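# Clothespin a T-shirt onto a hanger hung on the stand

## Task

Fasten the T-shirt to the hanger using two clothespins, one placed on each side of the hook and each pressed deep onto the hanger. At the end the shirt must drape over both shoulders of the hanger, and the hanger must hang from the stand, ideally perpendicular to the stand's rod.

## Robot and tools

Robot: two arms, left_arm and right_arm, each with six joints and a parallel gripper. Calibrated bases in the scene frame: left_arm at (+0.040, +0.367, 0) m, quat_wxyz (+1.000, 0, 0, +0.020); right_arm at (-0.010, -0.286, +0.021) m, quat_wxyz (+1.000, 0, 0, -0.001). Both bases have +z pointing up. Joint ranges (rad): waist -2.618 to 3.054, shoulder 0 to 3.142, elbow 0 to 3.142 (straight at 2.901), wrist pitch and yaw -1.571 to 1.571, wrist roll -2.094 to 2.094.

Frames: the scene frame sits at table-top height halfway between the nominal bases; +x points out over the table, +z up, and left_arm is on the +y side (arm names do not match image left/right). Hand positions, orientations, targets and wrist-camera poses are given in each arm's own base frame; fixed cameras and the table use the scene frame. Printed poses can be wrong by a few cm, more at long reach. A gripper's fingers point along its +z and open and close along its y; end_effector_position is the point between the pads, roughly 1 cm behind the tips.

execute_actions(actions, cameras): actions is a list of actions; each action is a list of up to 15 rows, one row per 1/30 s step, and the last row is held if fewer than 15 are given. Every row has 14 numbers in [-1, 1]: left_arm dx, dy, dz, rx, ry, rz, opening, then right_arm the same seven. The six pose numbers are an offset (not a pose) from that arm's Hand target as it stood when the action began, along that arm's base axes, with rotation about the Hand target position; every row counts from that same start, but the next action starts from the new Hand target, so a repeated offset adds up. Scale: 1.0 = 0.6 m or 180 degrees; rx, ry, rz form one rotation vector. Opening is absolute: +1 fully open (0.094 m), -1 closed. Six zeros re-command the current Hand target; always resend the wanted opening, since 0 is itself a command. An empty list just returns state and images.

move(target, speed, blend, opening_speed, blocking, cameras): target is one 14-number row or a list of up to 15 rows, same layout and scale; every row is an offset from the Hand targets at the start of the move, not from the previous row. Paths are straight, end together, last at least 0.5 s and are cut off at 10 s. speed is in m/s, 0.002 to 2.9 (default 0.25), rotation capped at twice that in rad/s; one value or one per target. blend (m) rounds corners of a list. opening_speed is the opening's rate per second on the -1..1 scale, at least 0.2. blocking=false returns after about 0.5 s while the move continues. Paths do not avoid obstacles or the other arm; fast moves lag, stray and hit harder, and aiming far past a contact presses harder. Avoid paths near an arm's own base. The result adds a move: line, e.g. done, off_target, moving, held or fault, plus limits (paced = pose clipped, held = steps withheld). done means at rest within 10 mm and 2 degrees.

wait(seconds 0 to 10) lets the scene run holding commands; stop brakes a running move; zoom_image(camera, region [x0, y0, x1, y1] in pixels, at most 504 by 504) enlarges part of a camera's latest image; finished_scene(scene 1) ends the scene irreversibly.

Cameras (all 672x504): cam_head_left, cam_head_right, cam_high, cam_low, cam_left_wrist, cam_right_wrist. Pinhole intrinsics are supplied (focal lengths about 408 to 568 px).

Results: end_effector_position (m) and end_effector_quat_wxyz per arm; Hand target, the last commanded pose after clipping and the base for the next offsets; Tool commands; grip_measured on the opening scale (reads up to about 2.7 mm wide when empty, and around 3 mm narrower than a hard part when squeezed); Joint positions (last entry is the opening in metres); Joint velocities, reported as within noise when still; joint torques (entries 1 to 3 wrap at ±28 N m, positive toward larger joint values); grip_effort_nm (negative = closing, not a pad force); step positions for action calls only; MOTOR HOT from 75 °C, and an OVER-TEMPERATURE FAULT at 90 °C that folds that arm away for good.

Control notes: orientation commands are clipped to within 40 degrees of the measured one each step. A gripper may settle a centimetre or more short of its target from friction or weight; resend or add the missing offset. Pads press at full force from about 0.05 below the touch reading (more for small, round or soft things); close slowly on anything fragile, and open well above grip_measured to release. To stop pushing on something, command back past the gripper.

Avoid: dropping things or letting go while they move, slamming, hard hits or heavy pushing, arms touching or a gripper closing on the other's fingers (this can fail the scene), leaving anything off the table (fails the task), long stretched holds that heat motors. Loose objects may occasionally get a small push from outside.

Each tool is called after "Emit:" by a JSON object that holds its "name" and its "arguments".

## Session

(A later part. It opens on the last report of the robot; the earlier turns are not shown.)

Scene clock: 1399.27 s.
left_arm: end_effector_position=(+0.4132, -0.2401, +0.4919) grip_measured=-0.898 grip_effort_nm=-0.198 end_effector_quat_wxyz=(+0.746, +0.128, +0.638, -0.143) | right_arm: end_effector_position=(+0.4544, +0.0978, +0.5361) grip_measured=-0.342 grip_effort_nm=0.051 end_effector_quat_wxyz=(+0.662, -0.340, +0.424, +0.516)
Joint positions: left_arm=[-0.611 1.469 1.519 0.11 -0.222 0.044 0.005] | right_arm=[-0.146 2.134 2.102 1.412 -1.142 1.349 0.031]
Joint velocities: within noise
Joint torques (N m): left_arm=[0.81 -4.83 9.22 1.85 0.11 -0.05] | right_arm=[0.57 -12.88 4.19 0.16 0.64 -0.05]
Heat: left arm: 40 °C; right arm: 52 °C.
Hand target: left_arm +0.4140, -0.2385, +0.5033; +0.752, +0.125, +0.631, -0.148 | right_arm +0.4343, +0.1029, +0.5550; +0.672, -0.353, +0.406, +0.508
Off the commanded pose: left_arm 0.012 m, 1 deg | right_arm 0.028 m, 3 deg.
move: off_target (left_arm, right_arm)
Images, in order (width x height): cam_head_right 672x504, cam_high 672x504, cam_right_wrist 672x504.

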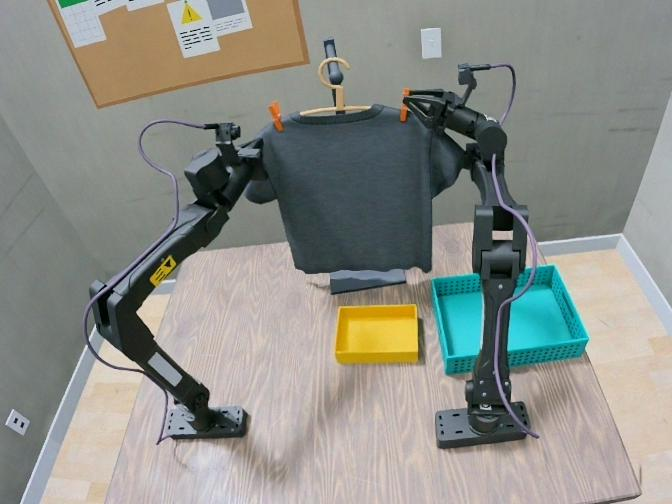

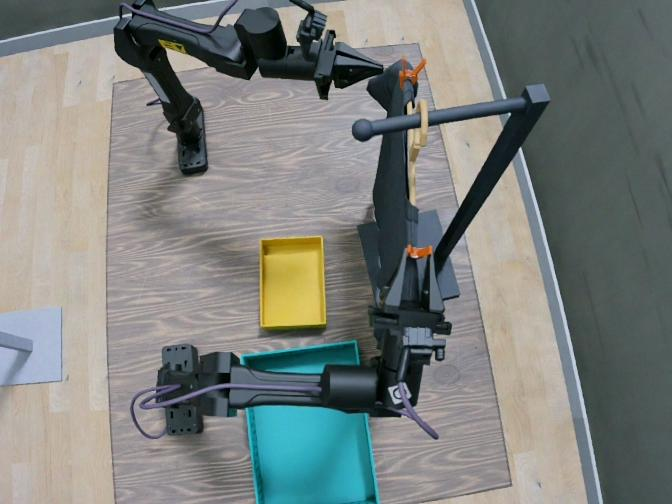

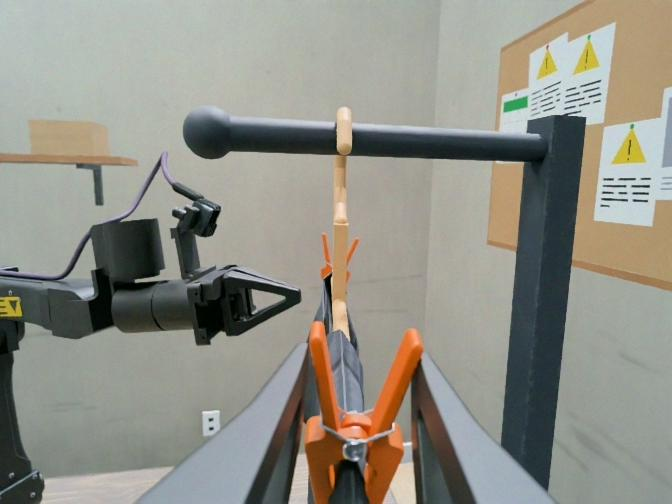

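Emit:
{"name": "move", "arguments": {"target": [0, 0, 0, 0, 0, 0, -0.9, 0, 0, 0, 0, 0, 0, -0.85], "speed": 0.05, "opening_speed": 0.3, "cameras": ["cam_right_wrist", "cam_head_right", "cam_high"]}}

Emit:
{"name": "zoom_image", "arguments": {"camera": "cam_right_wrist", "region": [260, 320, 460, 504]}}

Emit:
{"name": "zoom_image", "arguments": {"camera": "cam_head_right", "region": [370, 50, 470, 140]}}

Scene clock: 1412.93 s.
left_arm: end_effector_position=(+0.4132, -0.2401, +0.4919) grip_measured=-0.898 grip_effort_nm=-0.203 end_effector_quat_wxyz=(+0.746, +0.128, +0.638, -0.143) | right_arm: end_effector_position=(+0.4544, +0.0978, +0.5361) grip_measured=-0.735 grip_effort_nm=-1.033 end_effector_quat_wxyz=(+0.662, -0.340, +0.424, +0.516)
Joint positions: left_arm=[-0.611 1.469 1.519 0.11 -0.222 0.044 0.005] | right_arm=[-0.146 2.134 2.102 1.412 -1.142 1.349 0.012]
Joint velocities: within noise
Joint torques (N m): left_arm=[0.83 -4.62 9.13 1.9 0.13 -0.04] | right_arm=[0.46 -13.05 4.23 0.15 0.61 -0.02]
Heat: left arm: 40 °C; right arm: 51 °C.
Hand target: left_arm +0.4140, -0.2385, +0.5034; +0.752, +0.124, +0.631, -0.148 | right_arm +0.4343, +0.1029, +0.5550; +0.672, -0.353, +0.406, +0.508
Off the commanded pose: left_arm 0.012 m, 1 deg | right_arm 0.028 m, 3 deg.
move: off_target (left_arm, right_arm)
Images, in order (width x height): cam_head_right 672x504, cam_high 672x504, cam_right_wrist 672x504.

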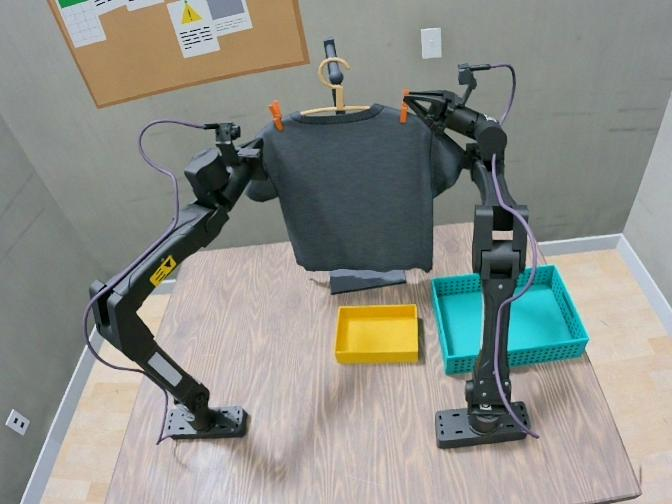

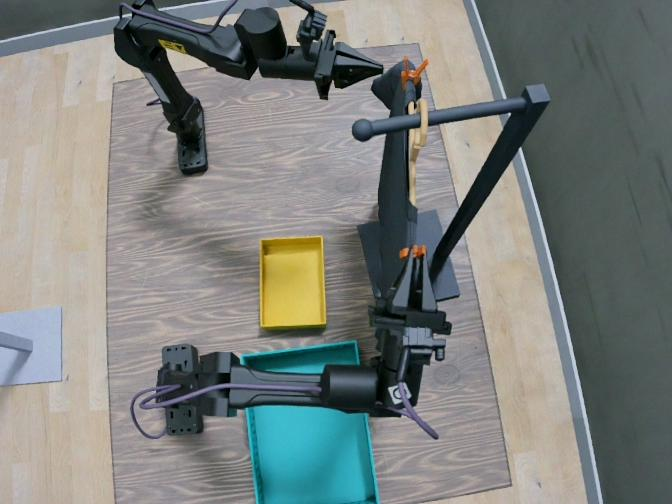

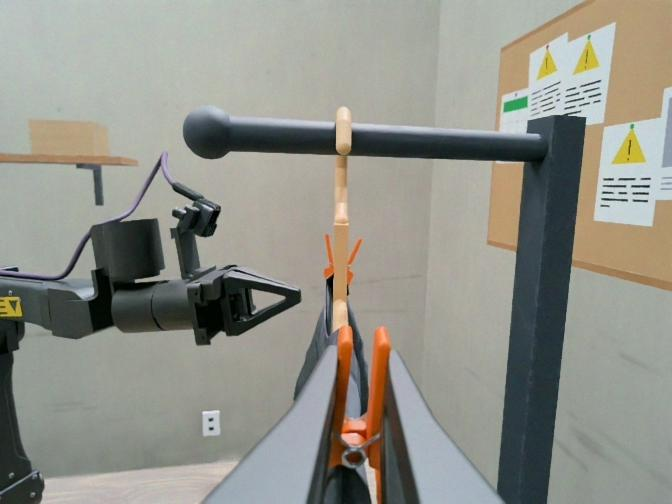

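Scaled by 2.520 from the camera's 672x504 image, which has a finer 960x720 frame.

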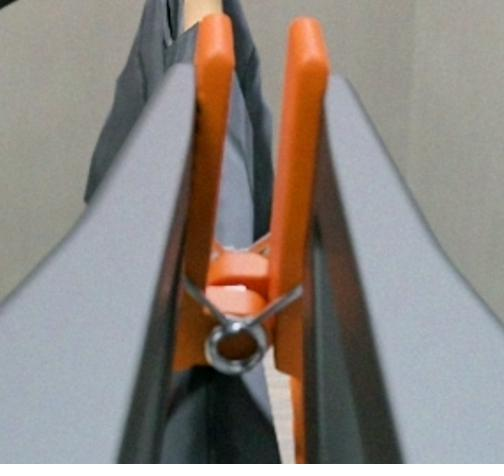

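Scaled by 5.040 from the camera's 672x504 image, which has a finer 960x720 frame.

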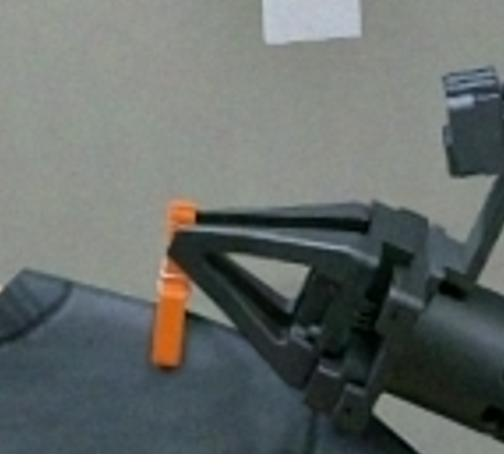

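Emit:
{"name": "move", "arguments": {"target": [0, 0, 0, 0, 0, 0, -0.9, 0.001, 0.003, -0.0100, 0, 0, 0, -0.85], "speed": 0.05, "cameras": ["cam_right_wrist", "cam_head_right", "cam_high"]}}

Emit:
{"name": "zoom_image", "arguments": {"camera": "cam_right_wrist", "region": [260, 320, 460, 504]}}

Emit:
{"name": "zoom_image", "arguments": {"camera": "cam_head_right", "region": [370, 50, 470, 140]}}

Emit:
{"name": "zoom_image", "arguments": {"camera": "cam_head_right", "region": [240, 80, 340, 170]}}

Scene clock: 1419.00 s.
left_arm: end_effector_position=(+0.4132, -0.2401, +0.4919) grip_measured=-0.898 grip_effort_nm=-0.198 end_effector_quat_wxyz=(+0.746, +0.128, +0.638, -0.143) | right_arm: end_effector_position=(+0.4551, +0.0997, +0.5301) grip_measured=-0.739 grip_effort_nm=-1.062 end_effector_quat_wxyz=(+0.661, -0.339, +0.426, +0.517)
Joint positions: left_arm=[-0.611 1.469 1.519 0.11 -0.222 0.044 0.005] | right_arm=[-0.142 2.125 2.065 1.427 -1.142 1.339 0.012]
Joint velocities: within noise
Joint torques (N m): left_arm=[0.88 -4.67 9.06 1.83 0.11 -0.03] | right_arm=[0.58 -12.97 4.29 0.24 0.59 -0.03]
Heat: left arm: 40 °C; right arm: 51 °C.
Hand target: left_arm +0.4140, -0.2385, +0.5034; +0.752, +0.124, +0.631, -0.148 | right_arm +0.4349, +0.1047, +0.5491; +0.672, -0.353, +0.406, +0.508
Off the commanded pose: left_arm 0.012 m, 1 deg | right_arm 0.028 m, 3 deg.
move: off_target (left_arm, right_arm)
Images, in order (width x height): cam_head_right 672x504, cam_high 672x504, cam_right_wrist 672x504.

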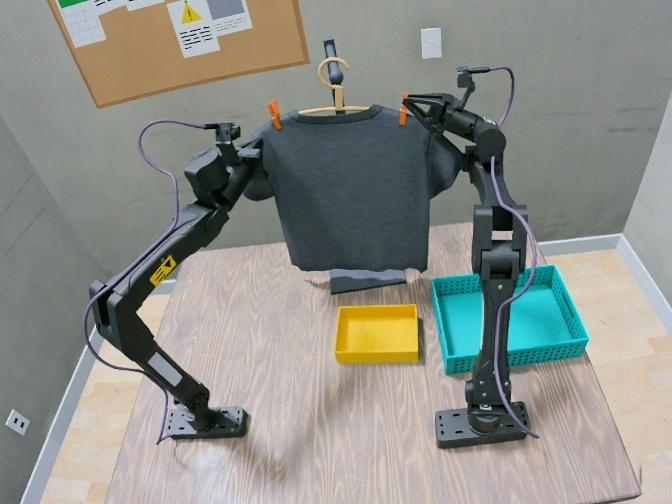

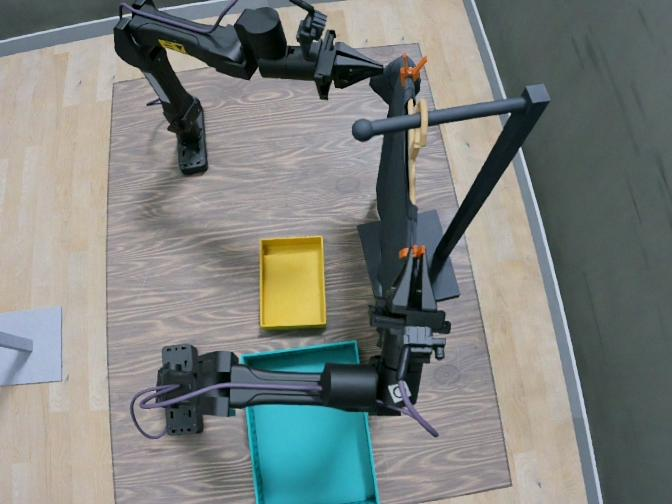

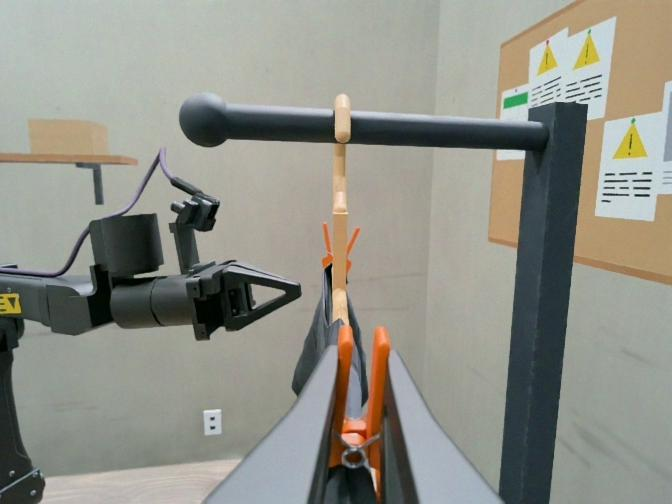

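Scaled by 2.520 from the camera's 672x504 image, which has a finer 960x720 frame.

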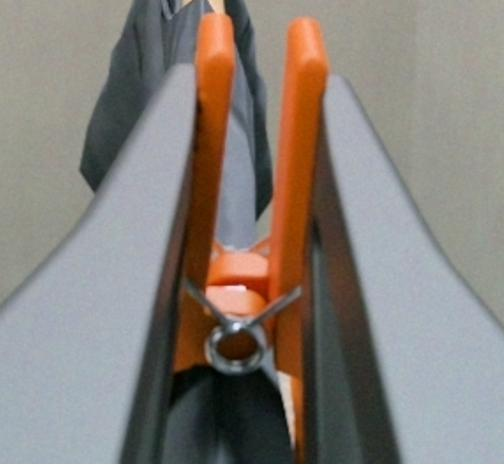

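Scaled by 5.040 from the camera's 672x504 image, which has a finer 960x720 frame.

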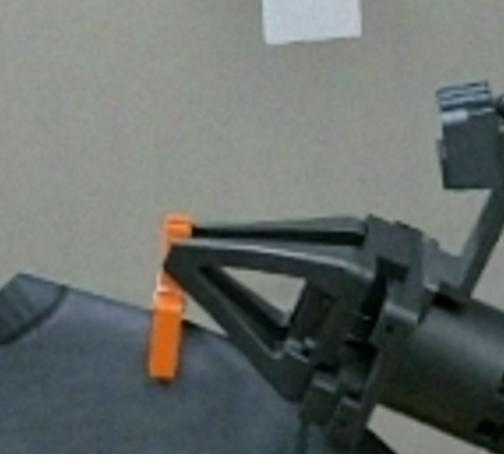

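Scaled by 5.040 from the camera's 672x504 image, which has a finer 960x720 frame.

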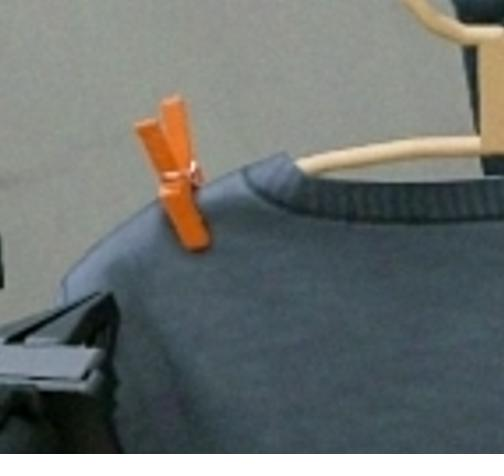

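Emit:
{"name": "move", "arguments": {"target": [0, 0, 0, 0, 0, 0, -0.9, 0.0005, 0.0025, -0.0075, 0, 0, 0, -0.85], "speed": 0.05, "cameras": ["cam_right_wrist", "cam_head_right", "cam_high"]}}

Emit:
{"name": "zoom_image", "arguments": {"camera": "cam_head_right", "region": [370, 50, 470, 140]}}

Emit:
{"name": "zoom_image", "arguments": {"camera": "cam_head_right", "region": [240, 80, 340, 170]}}

Scene clock: 1424.17 s.
left_arm: end_effector_position=(+0.4132, -0.2401, +0.4919) grip_measured=-0.898 grip_effort_nm=-0.193 end_effector_quat_wxyz=(+0.746, +0.128, +0.638, -0.143) | right_arm: end_effector_position=(+0.4555, +0.1013, +0.5254) grip_measured=-0.739 grip_effort_nm=-1.072 end_effector_quat_wxyz=(+0.660, -0.339, +0.426, +0.517)
Joint positions: left_arm=[-0.611 1.469 1.519 0.11 -0.222 0.044 0.005] | right_arm=[-0.138 2.119 2.038 1.44 -1.142 1.33 0.012]
Joint velocities: within noise
Joint torques (N m): left_arm=[0.65 -4.85 9.22 1.88 0.11 -0.04] | right_arm=[0.55 -12.92 4.33 0.25 0.61 -0.06]
Heat: left arm: 40 °C; right arm: 53 °C.
Hand target: left_arm +0.4140, -0.2385, +0.5034; +0.752, +0.124, +0.631, -0.148 | right_arm +0.4352, +0.1062, +0.5446; +0.672, -0.353, +0.406, +0.508
Off the commanded pose: left_arm 0.012 m, 1 deg | right_arm 0.028 m, 3 deg.
move: off_target (left_arm, right_arm)
Images, in order (width x height): cam_head_right 672x504, cam_high 672x504, cam_right_wrist 672x504.

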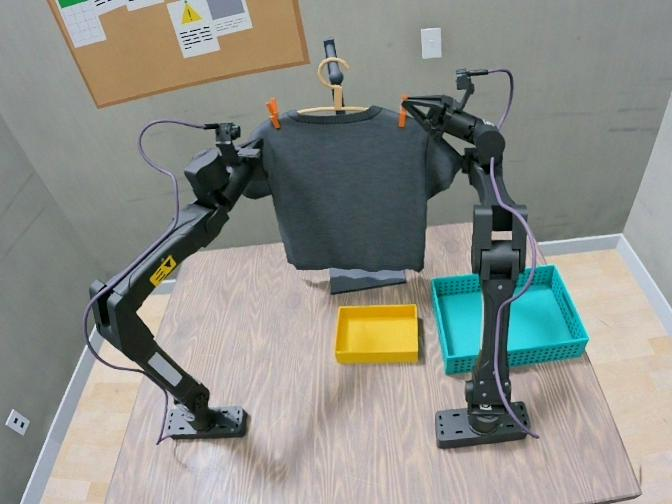

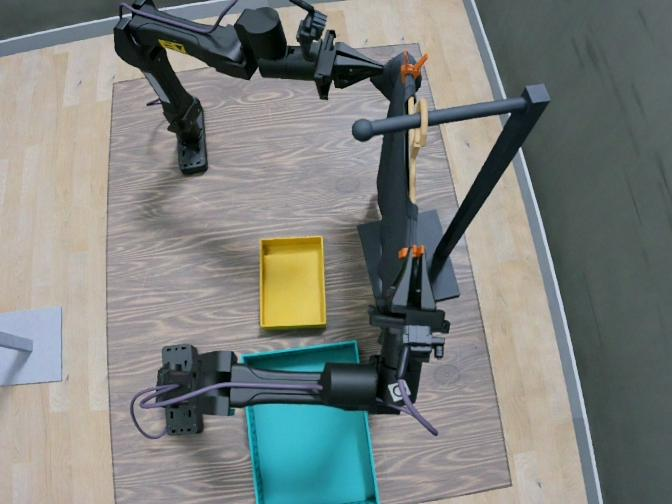

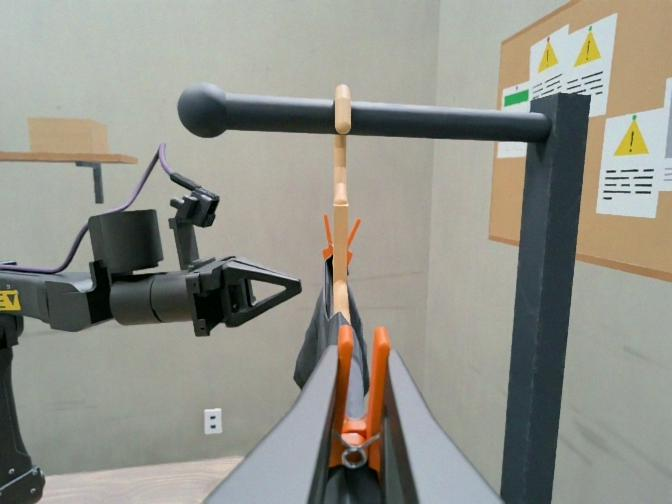

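Scaled by 5.040 from the camera's 672x504 image, which has a finer 960x720 frame.

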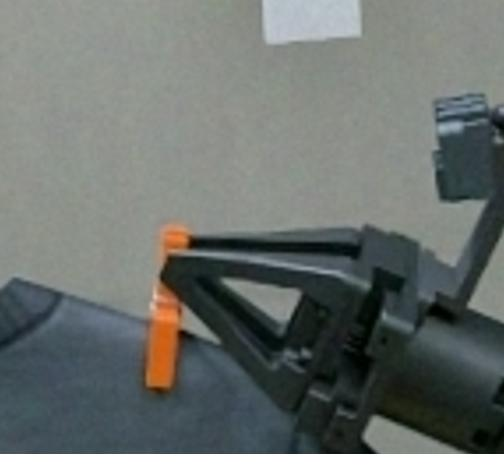

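Scaled by 5.040 from the camera's 672x504 image, which has a finer 960x720 frame.

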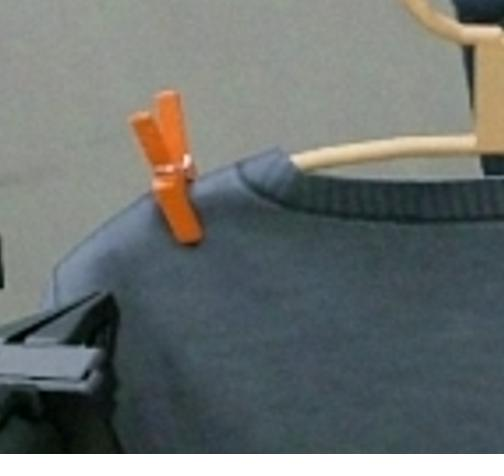

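Emit:
{"name": "move", "arguments": {"target": [0, 0, 0, 0, 0, 0, -0.9, 0, 0, 0, 0, 0, 0, -0.38], "speed": 0.05, "opening_speed": 0.3, "cameras": ["cam_right_wrist", "cam_head_right", "cam_high"]}}

Emit:
{"name": "zoom_image", "arguments": {"camera": "cam_right_wrist", "region": [260, 320, 460, 504]}}

Emit:
{"name": "zoom_image", "arguments": {"camera": "cam_head_right", "region": [370, 50, 470, 140]}}

Scene clock: 1434.13 s.
left_arm: end_effector_position=(+0.4132, -0.2401, +0.4919) grip_measured=-0.898 grip_effort_nm=-0.198 end_effector_quat_wxyz=(+0.746, +0.128, +0.638, -0.143) | right_arm: end_effector_position=(+0.4548, +0.1014, +0.5258) grip_measured=-0.380 grip_effort_nm=-0.022 end_effector_quat_wxyz=(+0.661, -0.340, +0.425, +0.516)
Joint positions: left_arm=[-0.611 1.469 1.519 0.11 -0.222 0.044 0.005] | right_arm=[-0.138 2.118 2.038 1.442 -1.142 1.329 0.029]
Joint velocities: within noise
Joint torques (N m): left_arm=[0.7 -4.74 9.17 1.87 0.12 -0.07] | right_arm=[0.47 -12.79 4.3 0.21 0.61 -0.04]
Heat: left arm: 41 °C; right arm: 54 °C.
Hand target: left_arm +0.4140, -0.2385, +0.5034; +0.752, +0.124, +0.631, -0.148 | right_arm +0.4352, +0.1062, +0.5446; +0.672, -0.353, +0.406, +0.508
Off the commanded pose: left_arm 0.012 m, 1 deg | right_arm 0.028 m, 3 deg.
move: off_target (left_arm, right_arm)
Images, in order (width x height): cam_head_right 672x504, cam_high 672x504, cam_right_wrist 672x504.

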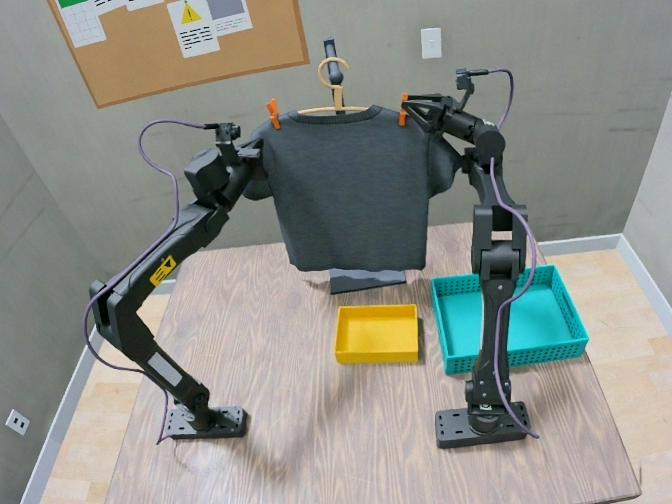

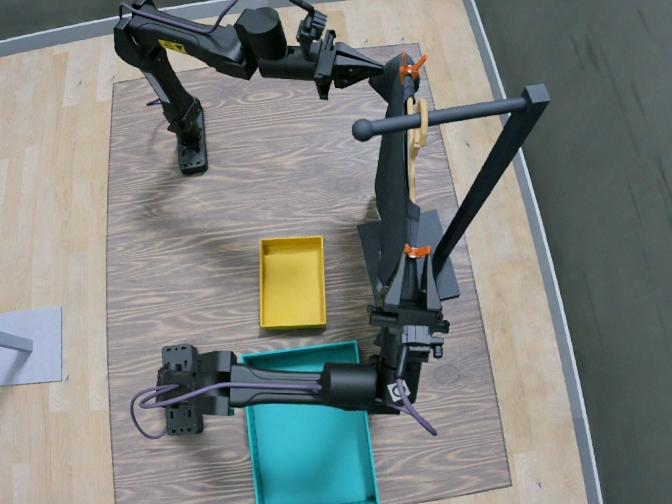

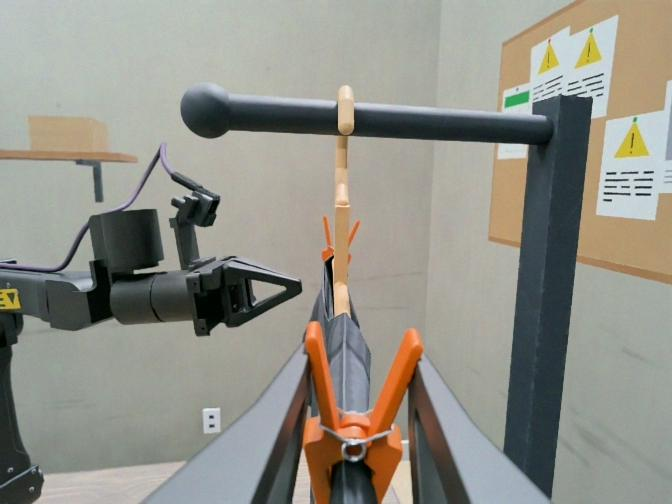

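Scaled by 2.520 from the camera's 672x504 image, which has a finer 960x720 frame.

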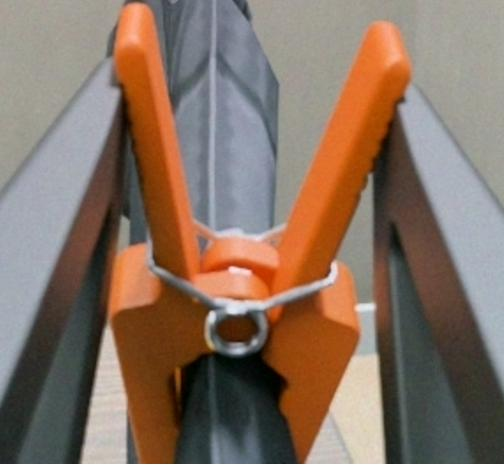

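Scaled by 5.040 from the camera's 672x504 image, which has a finer 960x720 frame.

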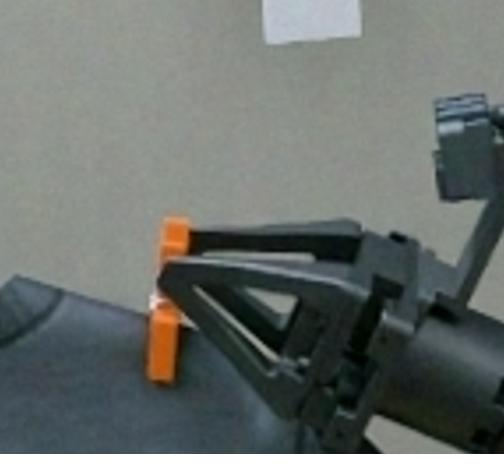

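Emit:
{"name": "move", "arguments": {"target": [0, 0, 0, 0, 0, 0, -0.9, -0.005, -0.006, 0.010, 0, 0, 0, -0.37], "speed": 0.05, "opening_speed": 0.3, "cameras": ["cam_right_wrist", "cam_head_right", "cam_high"]}}

Emit:
{"name": "zoom_image", "arguments": {"camera": "cam_right_wrist", "region": [260, 320, 460, 504]}}

Emit:
{"name": "zoom_image", "arguments": {"camera": "cam_head_right", "region": [370, 50, 470, 140]}}

Scene clock: 1439.87 s.
left_arm: end_effector_position=(+0.4132, -0.2401, +0.4919) grip_measured=-0.898 grip_effort_nm=-0.198 end_effector_quat_wxyz=(+0.746, +0.128, +0.638, -0.143) | right_arm: end_effector_position=(+0.4548, +0.1015, +0.5257) grip_measured=-0.371 grip_effort_nm=0.002 end_effector_quat_wxyz=(+0.659, -0.339, +0.426, +0.519)
Joint positions: left_arm=[-0.611 1.469 1.519 0.11 -0.222 0.044 0.005] | right_arm=[-0.138 2.118 2.038 1.442 -1.142 1.338 0.03]
Joint velocities: within noise
Joint torques (N m): left_arm=[0.73 -4.7 9.31 1.91 0.07 -0.01] | right_arm=[-0.16 -13.07 5.64 0.2 0.6 0.09]
Heat: left arm: 41 °C; right arm: 55 °C.
Hand target: left_arm +0.4140, -0.2385, +0.5034; +0.752, +0.124, +0.631, -0.148 | right_arm +0.4322, +0.1026, +0.5506; +0.673, -0.353, +0.406, +0.508
Off the commanded pose: left_arm 0.012 m, 1 deg | right_arm 0.034 m, 3 deg.
move: off_target (left_arm, right_arm)
Images, in order (width x height): cam_head_right 672x504, cam_high 672x504, cam_right_wrist 672x504.

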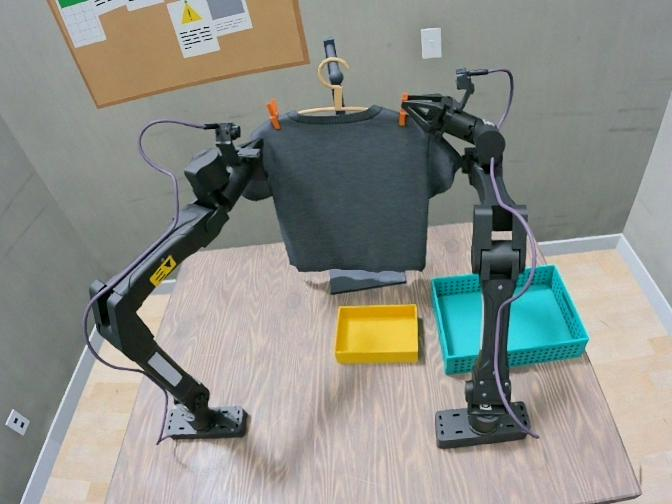

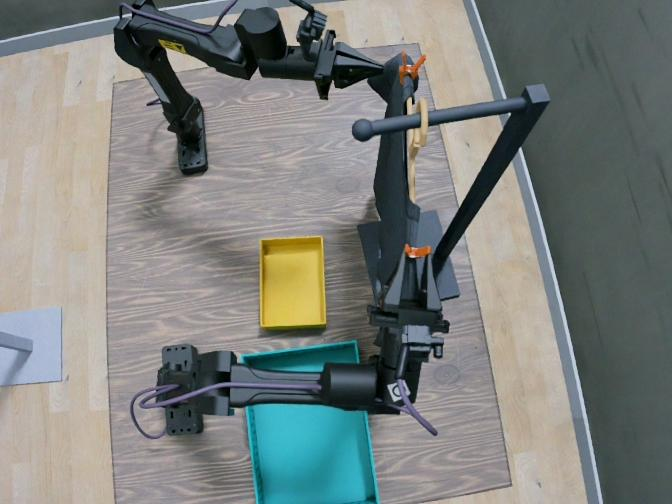

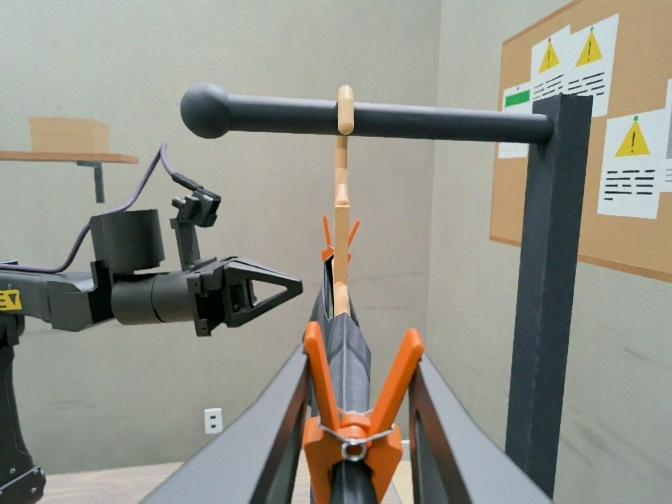

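Scaled by 2.520 from the camera's 672x504 image, which has a finer 960x720 frame.

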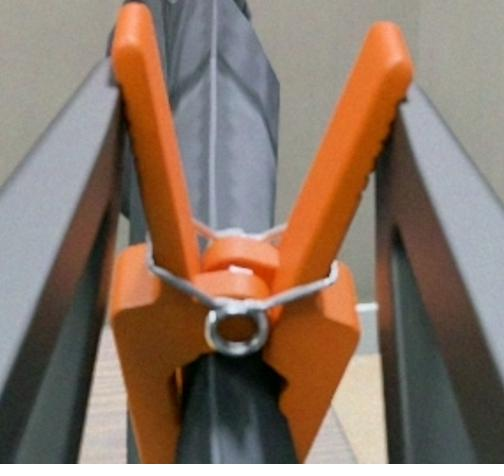

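Scaled by 5.040 from the camera's 672x504 image, which has a finer 960x720 frame.

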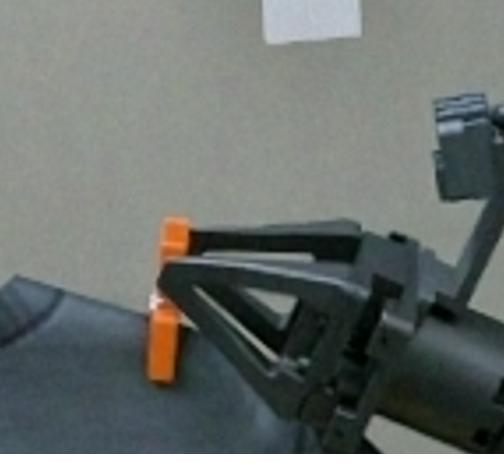

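Emit:
{"name": "move", "arguments": {"target": [0, 0, 0, 0, 0, 0, -0.9, -0.005, -0.006, 0.010, 0, 0, 0, -0.37], "speed": 0.05, "opening_speed": 0.3, "cameras": ["cam_right_wrist", "cam_head_right", "cam_high"]}}

Emit:
{"name": "zoom_image", "arguments": {"camera": "cam_head_right", "region": [370, 50, 470, 140]}}

Scene clock: 1444.13 s.
left_arm: end_effector_position=(+0.4132, -0.2401, +0.4918) grip_measured=-0.898 grip_effort_nm=-0.198 end_effector_quat_wxyz=(+0.746, +0.128, +0.638, -0.143) | right_arm: end_effector_position=(+0.4553, +0.0993, +0.5256) grip_measured=-0.371 grip_effort_nm=-0.012 end_effector_quat_wxyz=(+0.654, -0.333, +0.431, +0.524)
Joint positions: left_arm=[-0.611 1.469 1.519 0.109 -0.222 0.044 0.005] | right_arm=[-0.143 2.118 2.038 1.442 -1.143 1.359 0.03]
Joint velocities: within noise
Joint torques (N m): left_arm=[0.72 -4.63 9.13 1.89 0.09 -0.04] | right_arm=[-0.5 -13.14 6.9 0.16 0.58 0.1]
Heat: left arm: 41 °C; right arm: 55 °C.
Hand target: left_arm +0.4140, -0.2385, +0.5033; +0.752, +0.125, +0.631, -0.148 | right_arm +0.4292, +0.0990, +0.5566; +0.673, -0.353, +0.406, +0.508
Off the commanded pose: left_arm 0.012 m, 1 deg | right_arm 0.040 m, 5 deg.
move: off_target (left_arm, right_arm)
Images, in order (width x height): cam_head_right 672x504, cam_high 672x504, cam_right_wrist 672x504.

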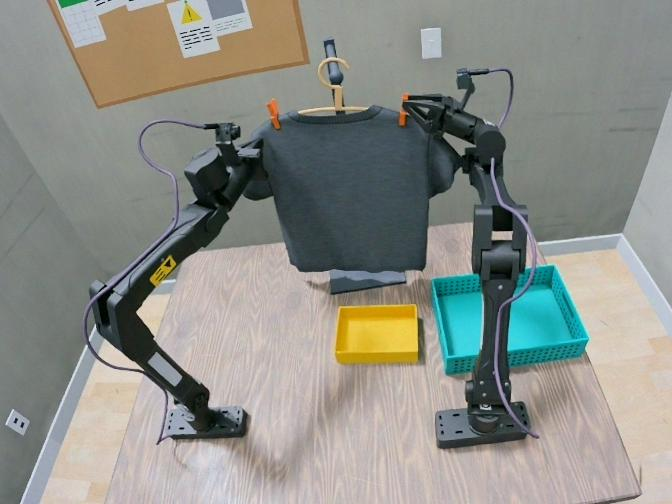

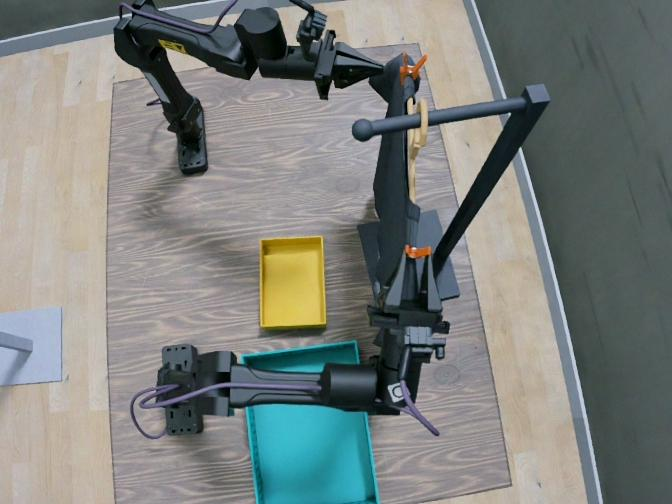

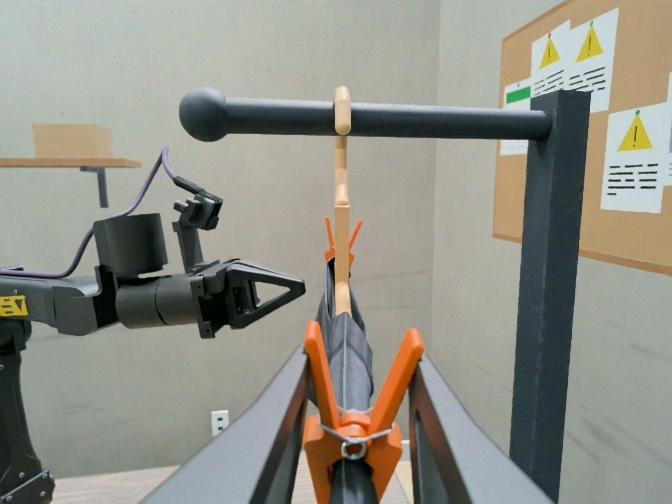

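Scaled by 5.040 from the camera's 672x504 image, which has a finer 960x720 frame.

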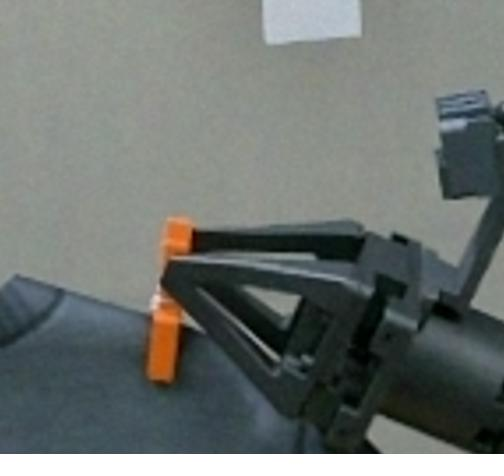

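Emit:
{"name": "move", "arguments": {"target": [0, 0, 0, 0, 0, 0, -0.9, -0.005, -0.003, 0.010, 0, 0, 0, -0.37], "speed": 0.05, "opening_speed": 0.3, "cameras": ["cam_right_wrist", "cam_head_right", "cam_high"]}}

Emit:
{"name": "zoom_image", "arguments": {"camera": "cam_head_right", "region": [370, 50, 470, 140]}}

Scene clock: 1449.67 s.
left_arm: end_effector_position=(+0.4132, -0.2401, +0.4918) grip_measured=-0.898 grip_effort_nm=-0.198 end_effector_quat_wxyz=(+0.746, +0.128, +0.638, -0.143) | right_arm: end_effector_position=(+0.4510, +0.0974, +0.5296) grip_measured=-0.370 grip_effort_nm=-0.012 end_effector_quat_wxyz=(+0.653, -0.337, +0.433, +0.522)
Joint positions: left_arm=[-0.611 1.469 1.519 0.109 -0.222 0.044 0.005] | right_arm=[-0.151 2.11 2.047 1.442 -1.154 1.375 0.03]
Joint velocities: within noise
Joint torques (N m): left_arm=[0.62 -4.67 8.98 1.81 0.1 -0.06] | right_arm=[-0.51 -12.86 7.27 0.09 0.72 0.07]
Heat: left arm: 41 °C; right arm: 56 °C.
Hand target: left_arm +0.4140, -0.2385, +0.5033; +0.752, +0.125, +0.631, -0.148 | right_arm +0.4261, +0.0973, +0.5626; +0.672, -0.353, +0.406, +0.508
Off the commanded pose: left_arm 0.012 m, 1 deg | right_arm 0.041 m, 5 deg.
move: off_target (left_arm, right_arm)
Images, in order (width x height): cam_head_right 672x504, cam_high 672x504, cam_right_wrist 672x504.

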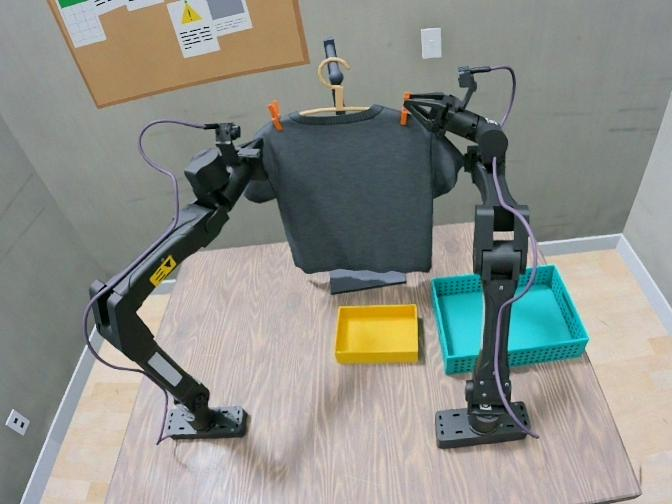

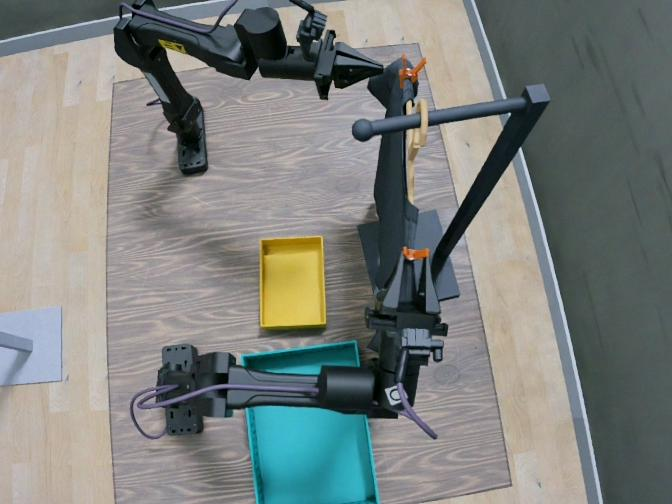

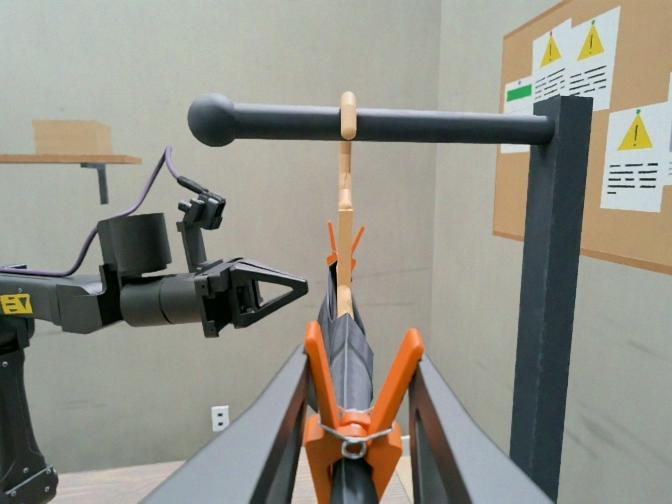

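Scaled by 5.040 from the camera's 672x504 image, which has a finer 960x720 frame.

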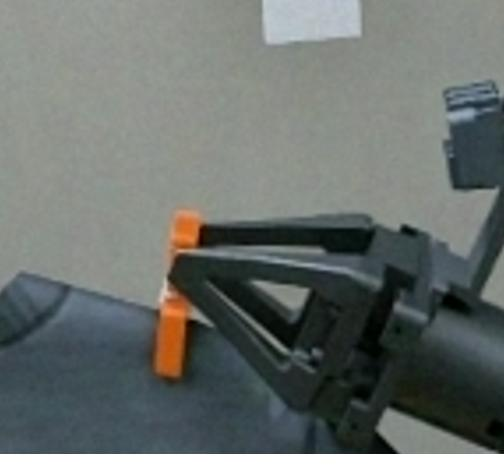

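Emit:
{"name": "move", "arguments": {"target": [0, 0, 0, 0, 0, 0, -0.9, -0.001, -0.006, 0.012, 0, 0, 0, -0.37], "speed": 0.05, "opening_speed": 0.3, "cameras": ["cam_right_wrist", "cam_head_right", "cam_high"]}}

Emit:
{"name": "zoom_image", "arguments": {"camera": "cam_head_right", "region": [370, 50, 470, 140]}}

Emit:
{"name": "zoom_image", "arguments": {"camera": "cam_right_wrist", "region": [260, 320, 460, 504]}}

Scene clock: 1454.77 s.
left_arm: end_effector_position=(+0.4132, -0.2401, +0.4918) grip_measured=-0.898 grip_effort_nm=-0.198 end_effector_quat_wxyz=(+0.746, +0.128, +0.638, -0.143) | right_arm: end_effector_position=(+0.4444, +0.0950, +0.5392) grip_measured=-0.370 grip_effort_nm=-0.017 end_effector_quat_wxyz=(+0.651, -0.347, +0.435, +0.516)
Joint positions: left_arm=[-0.611 1.469 1.519 0.109 -0.222 0.044 0.005] | right_arm=[-0.162 2.11 2.096 1.429 -1.175 1.399 0.03]
Joint velocities: within noise
Joint torques (N m): left_arm=[0.57 -4.78 9.05 1.87 0.15 0.02] | right_arm=[-0.32 -11.59 7.43 0.01 0.97 0.09]
Heat: left arm: 41 °C; right arm: 54 °C.
Hand target: left_arm +0.4140, -0.2385, +0.5033; +0.752, +0.125, +0.631, -0.148 | right_arm +0.4256, +0.0936, +0.5698; +0.672, -0.353, +0.406, +0.508
Off the commanded pose: left_arm 0.012 m, 1 deg | right_arm 0.036 m, 4 deg.
move: off_target (left_arm, right_arm)
Images, in order (width x height): cam_head_right 672x504, cam_high 672x504, cam_right_wrist 672x504.

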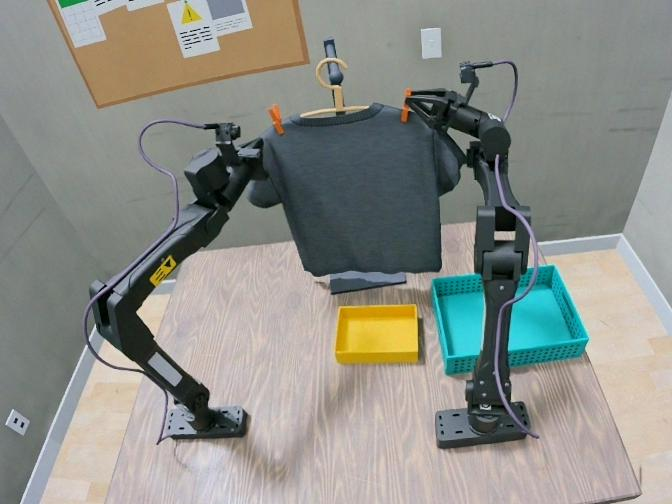

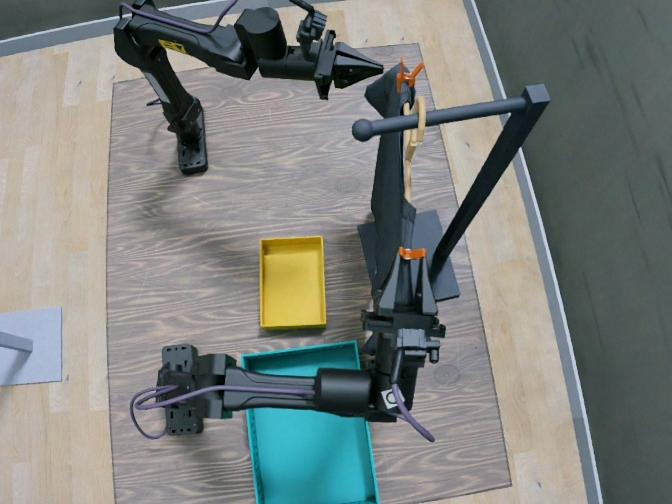

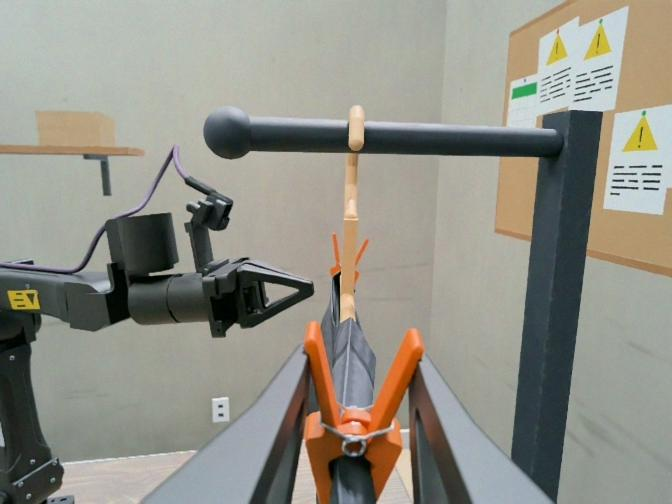

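Scaled by 5.040 from the camera's 672x504 image, which has a finer 960x720 frame.

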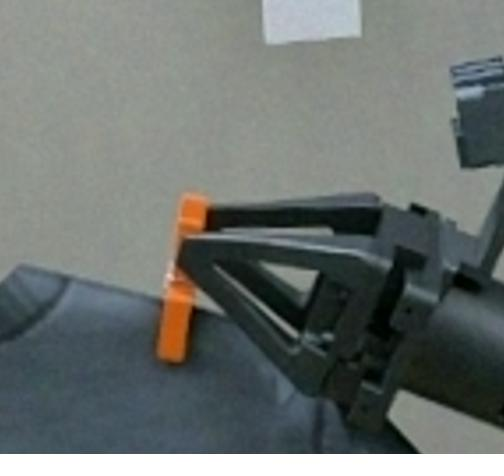

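Scaled by 2.520 from the camera's 672x504 image, which has a finer 960x720 frame.

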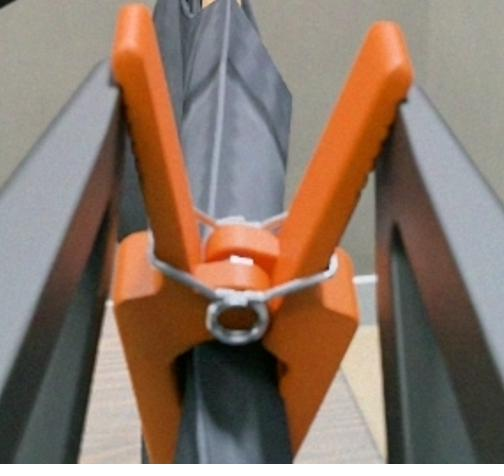

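Emit:
{"name": "zoom_image", "arguments": {"camera": "cam_head_right", "region": [240, 40, 360, 170]}}

Emit:
{"name": "zoom_image", "arguments": {"camera": "cam_high", "region": [340, 40, 500, 300]}}

Scaled by 3.877 from the camera's 672x504 image, which has a finer 960x720 frame.

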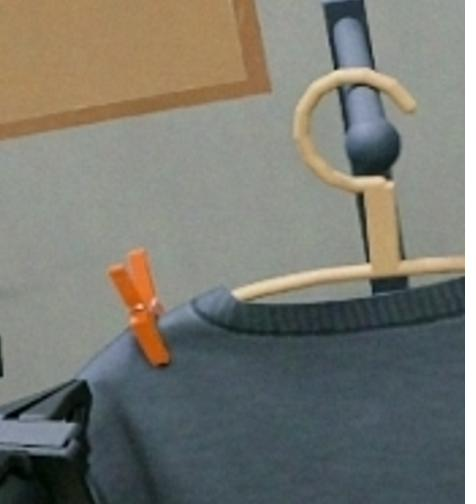

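Scaled by 1.938 from the camera's 672x504 image, which has a finer 960x720 frame.

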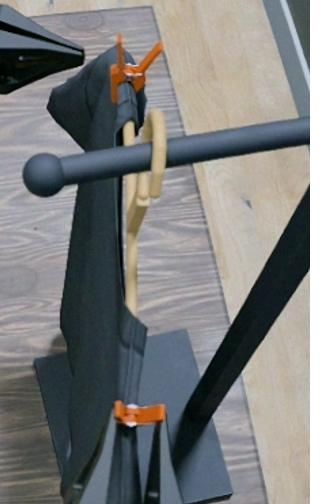

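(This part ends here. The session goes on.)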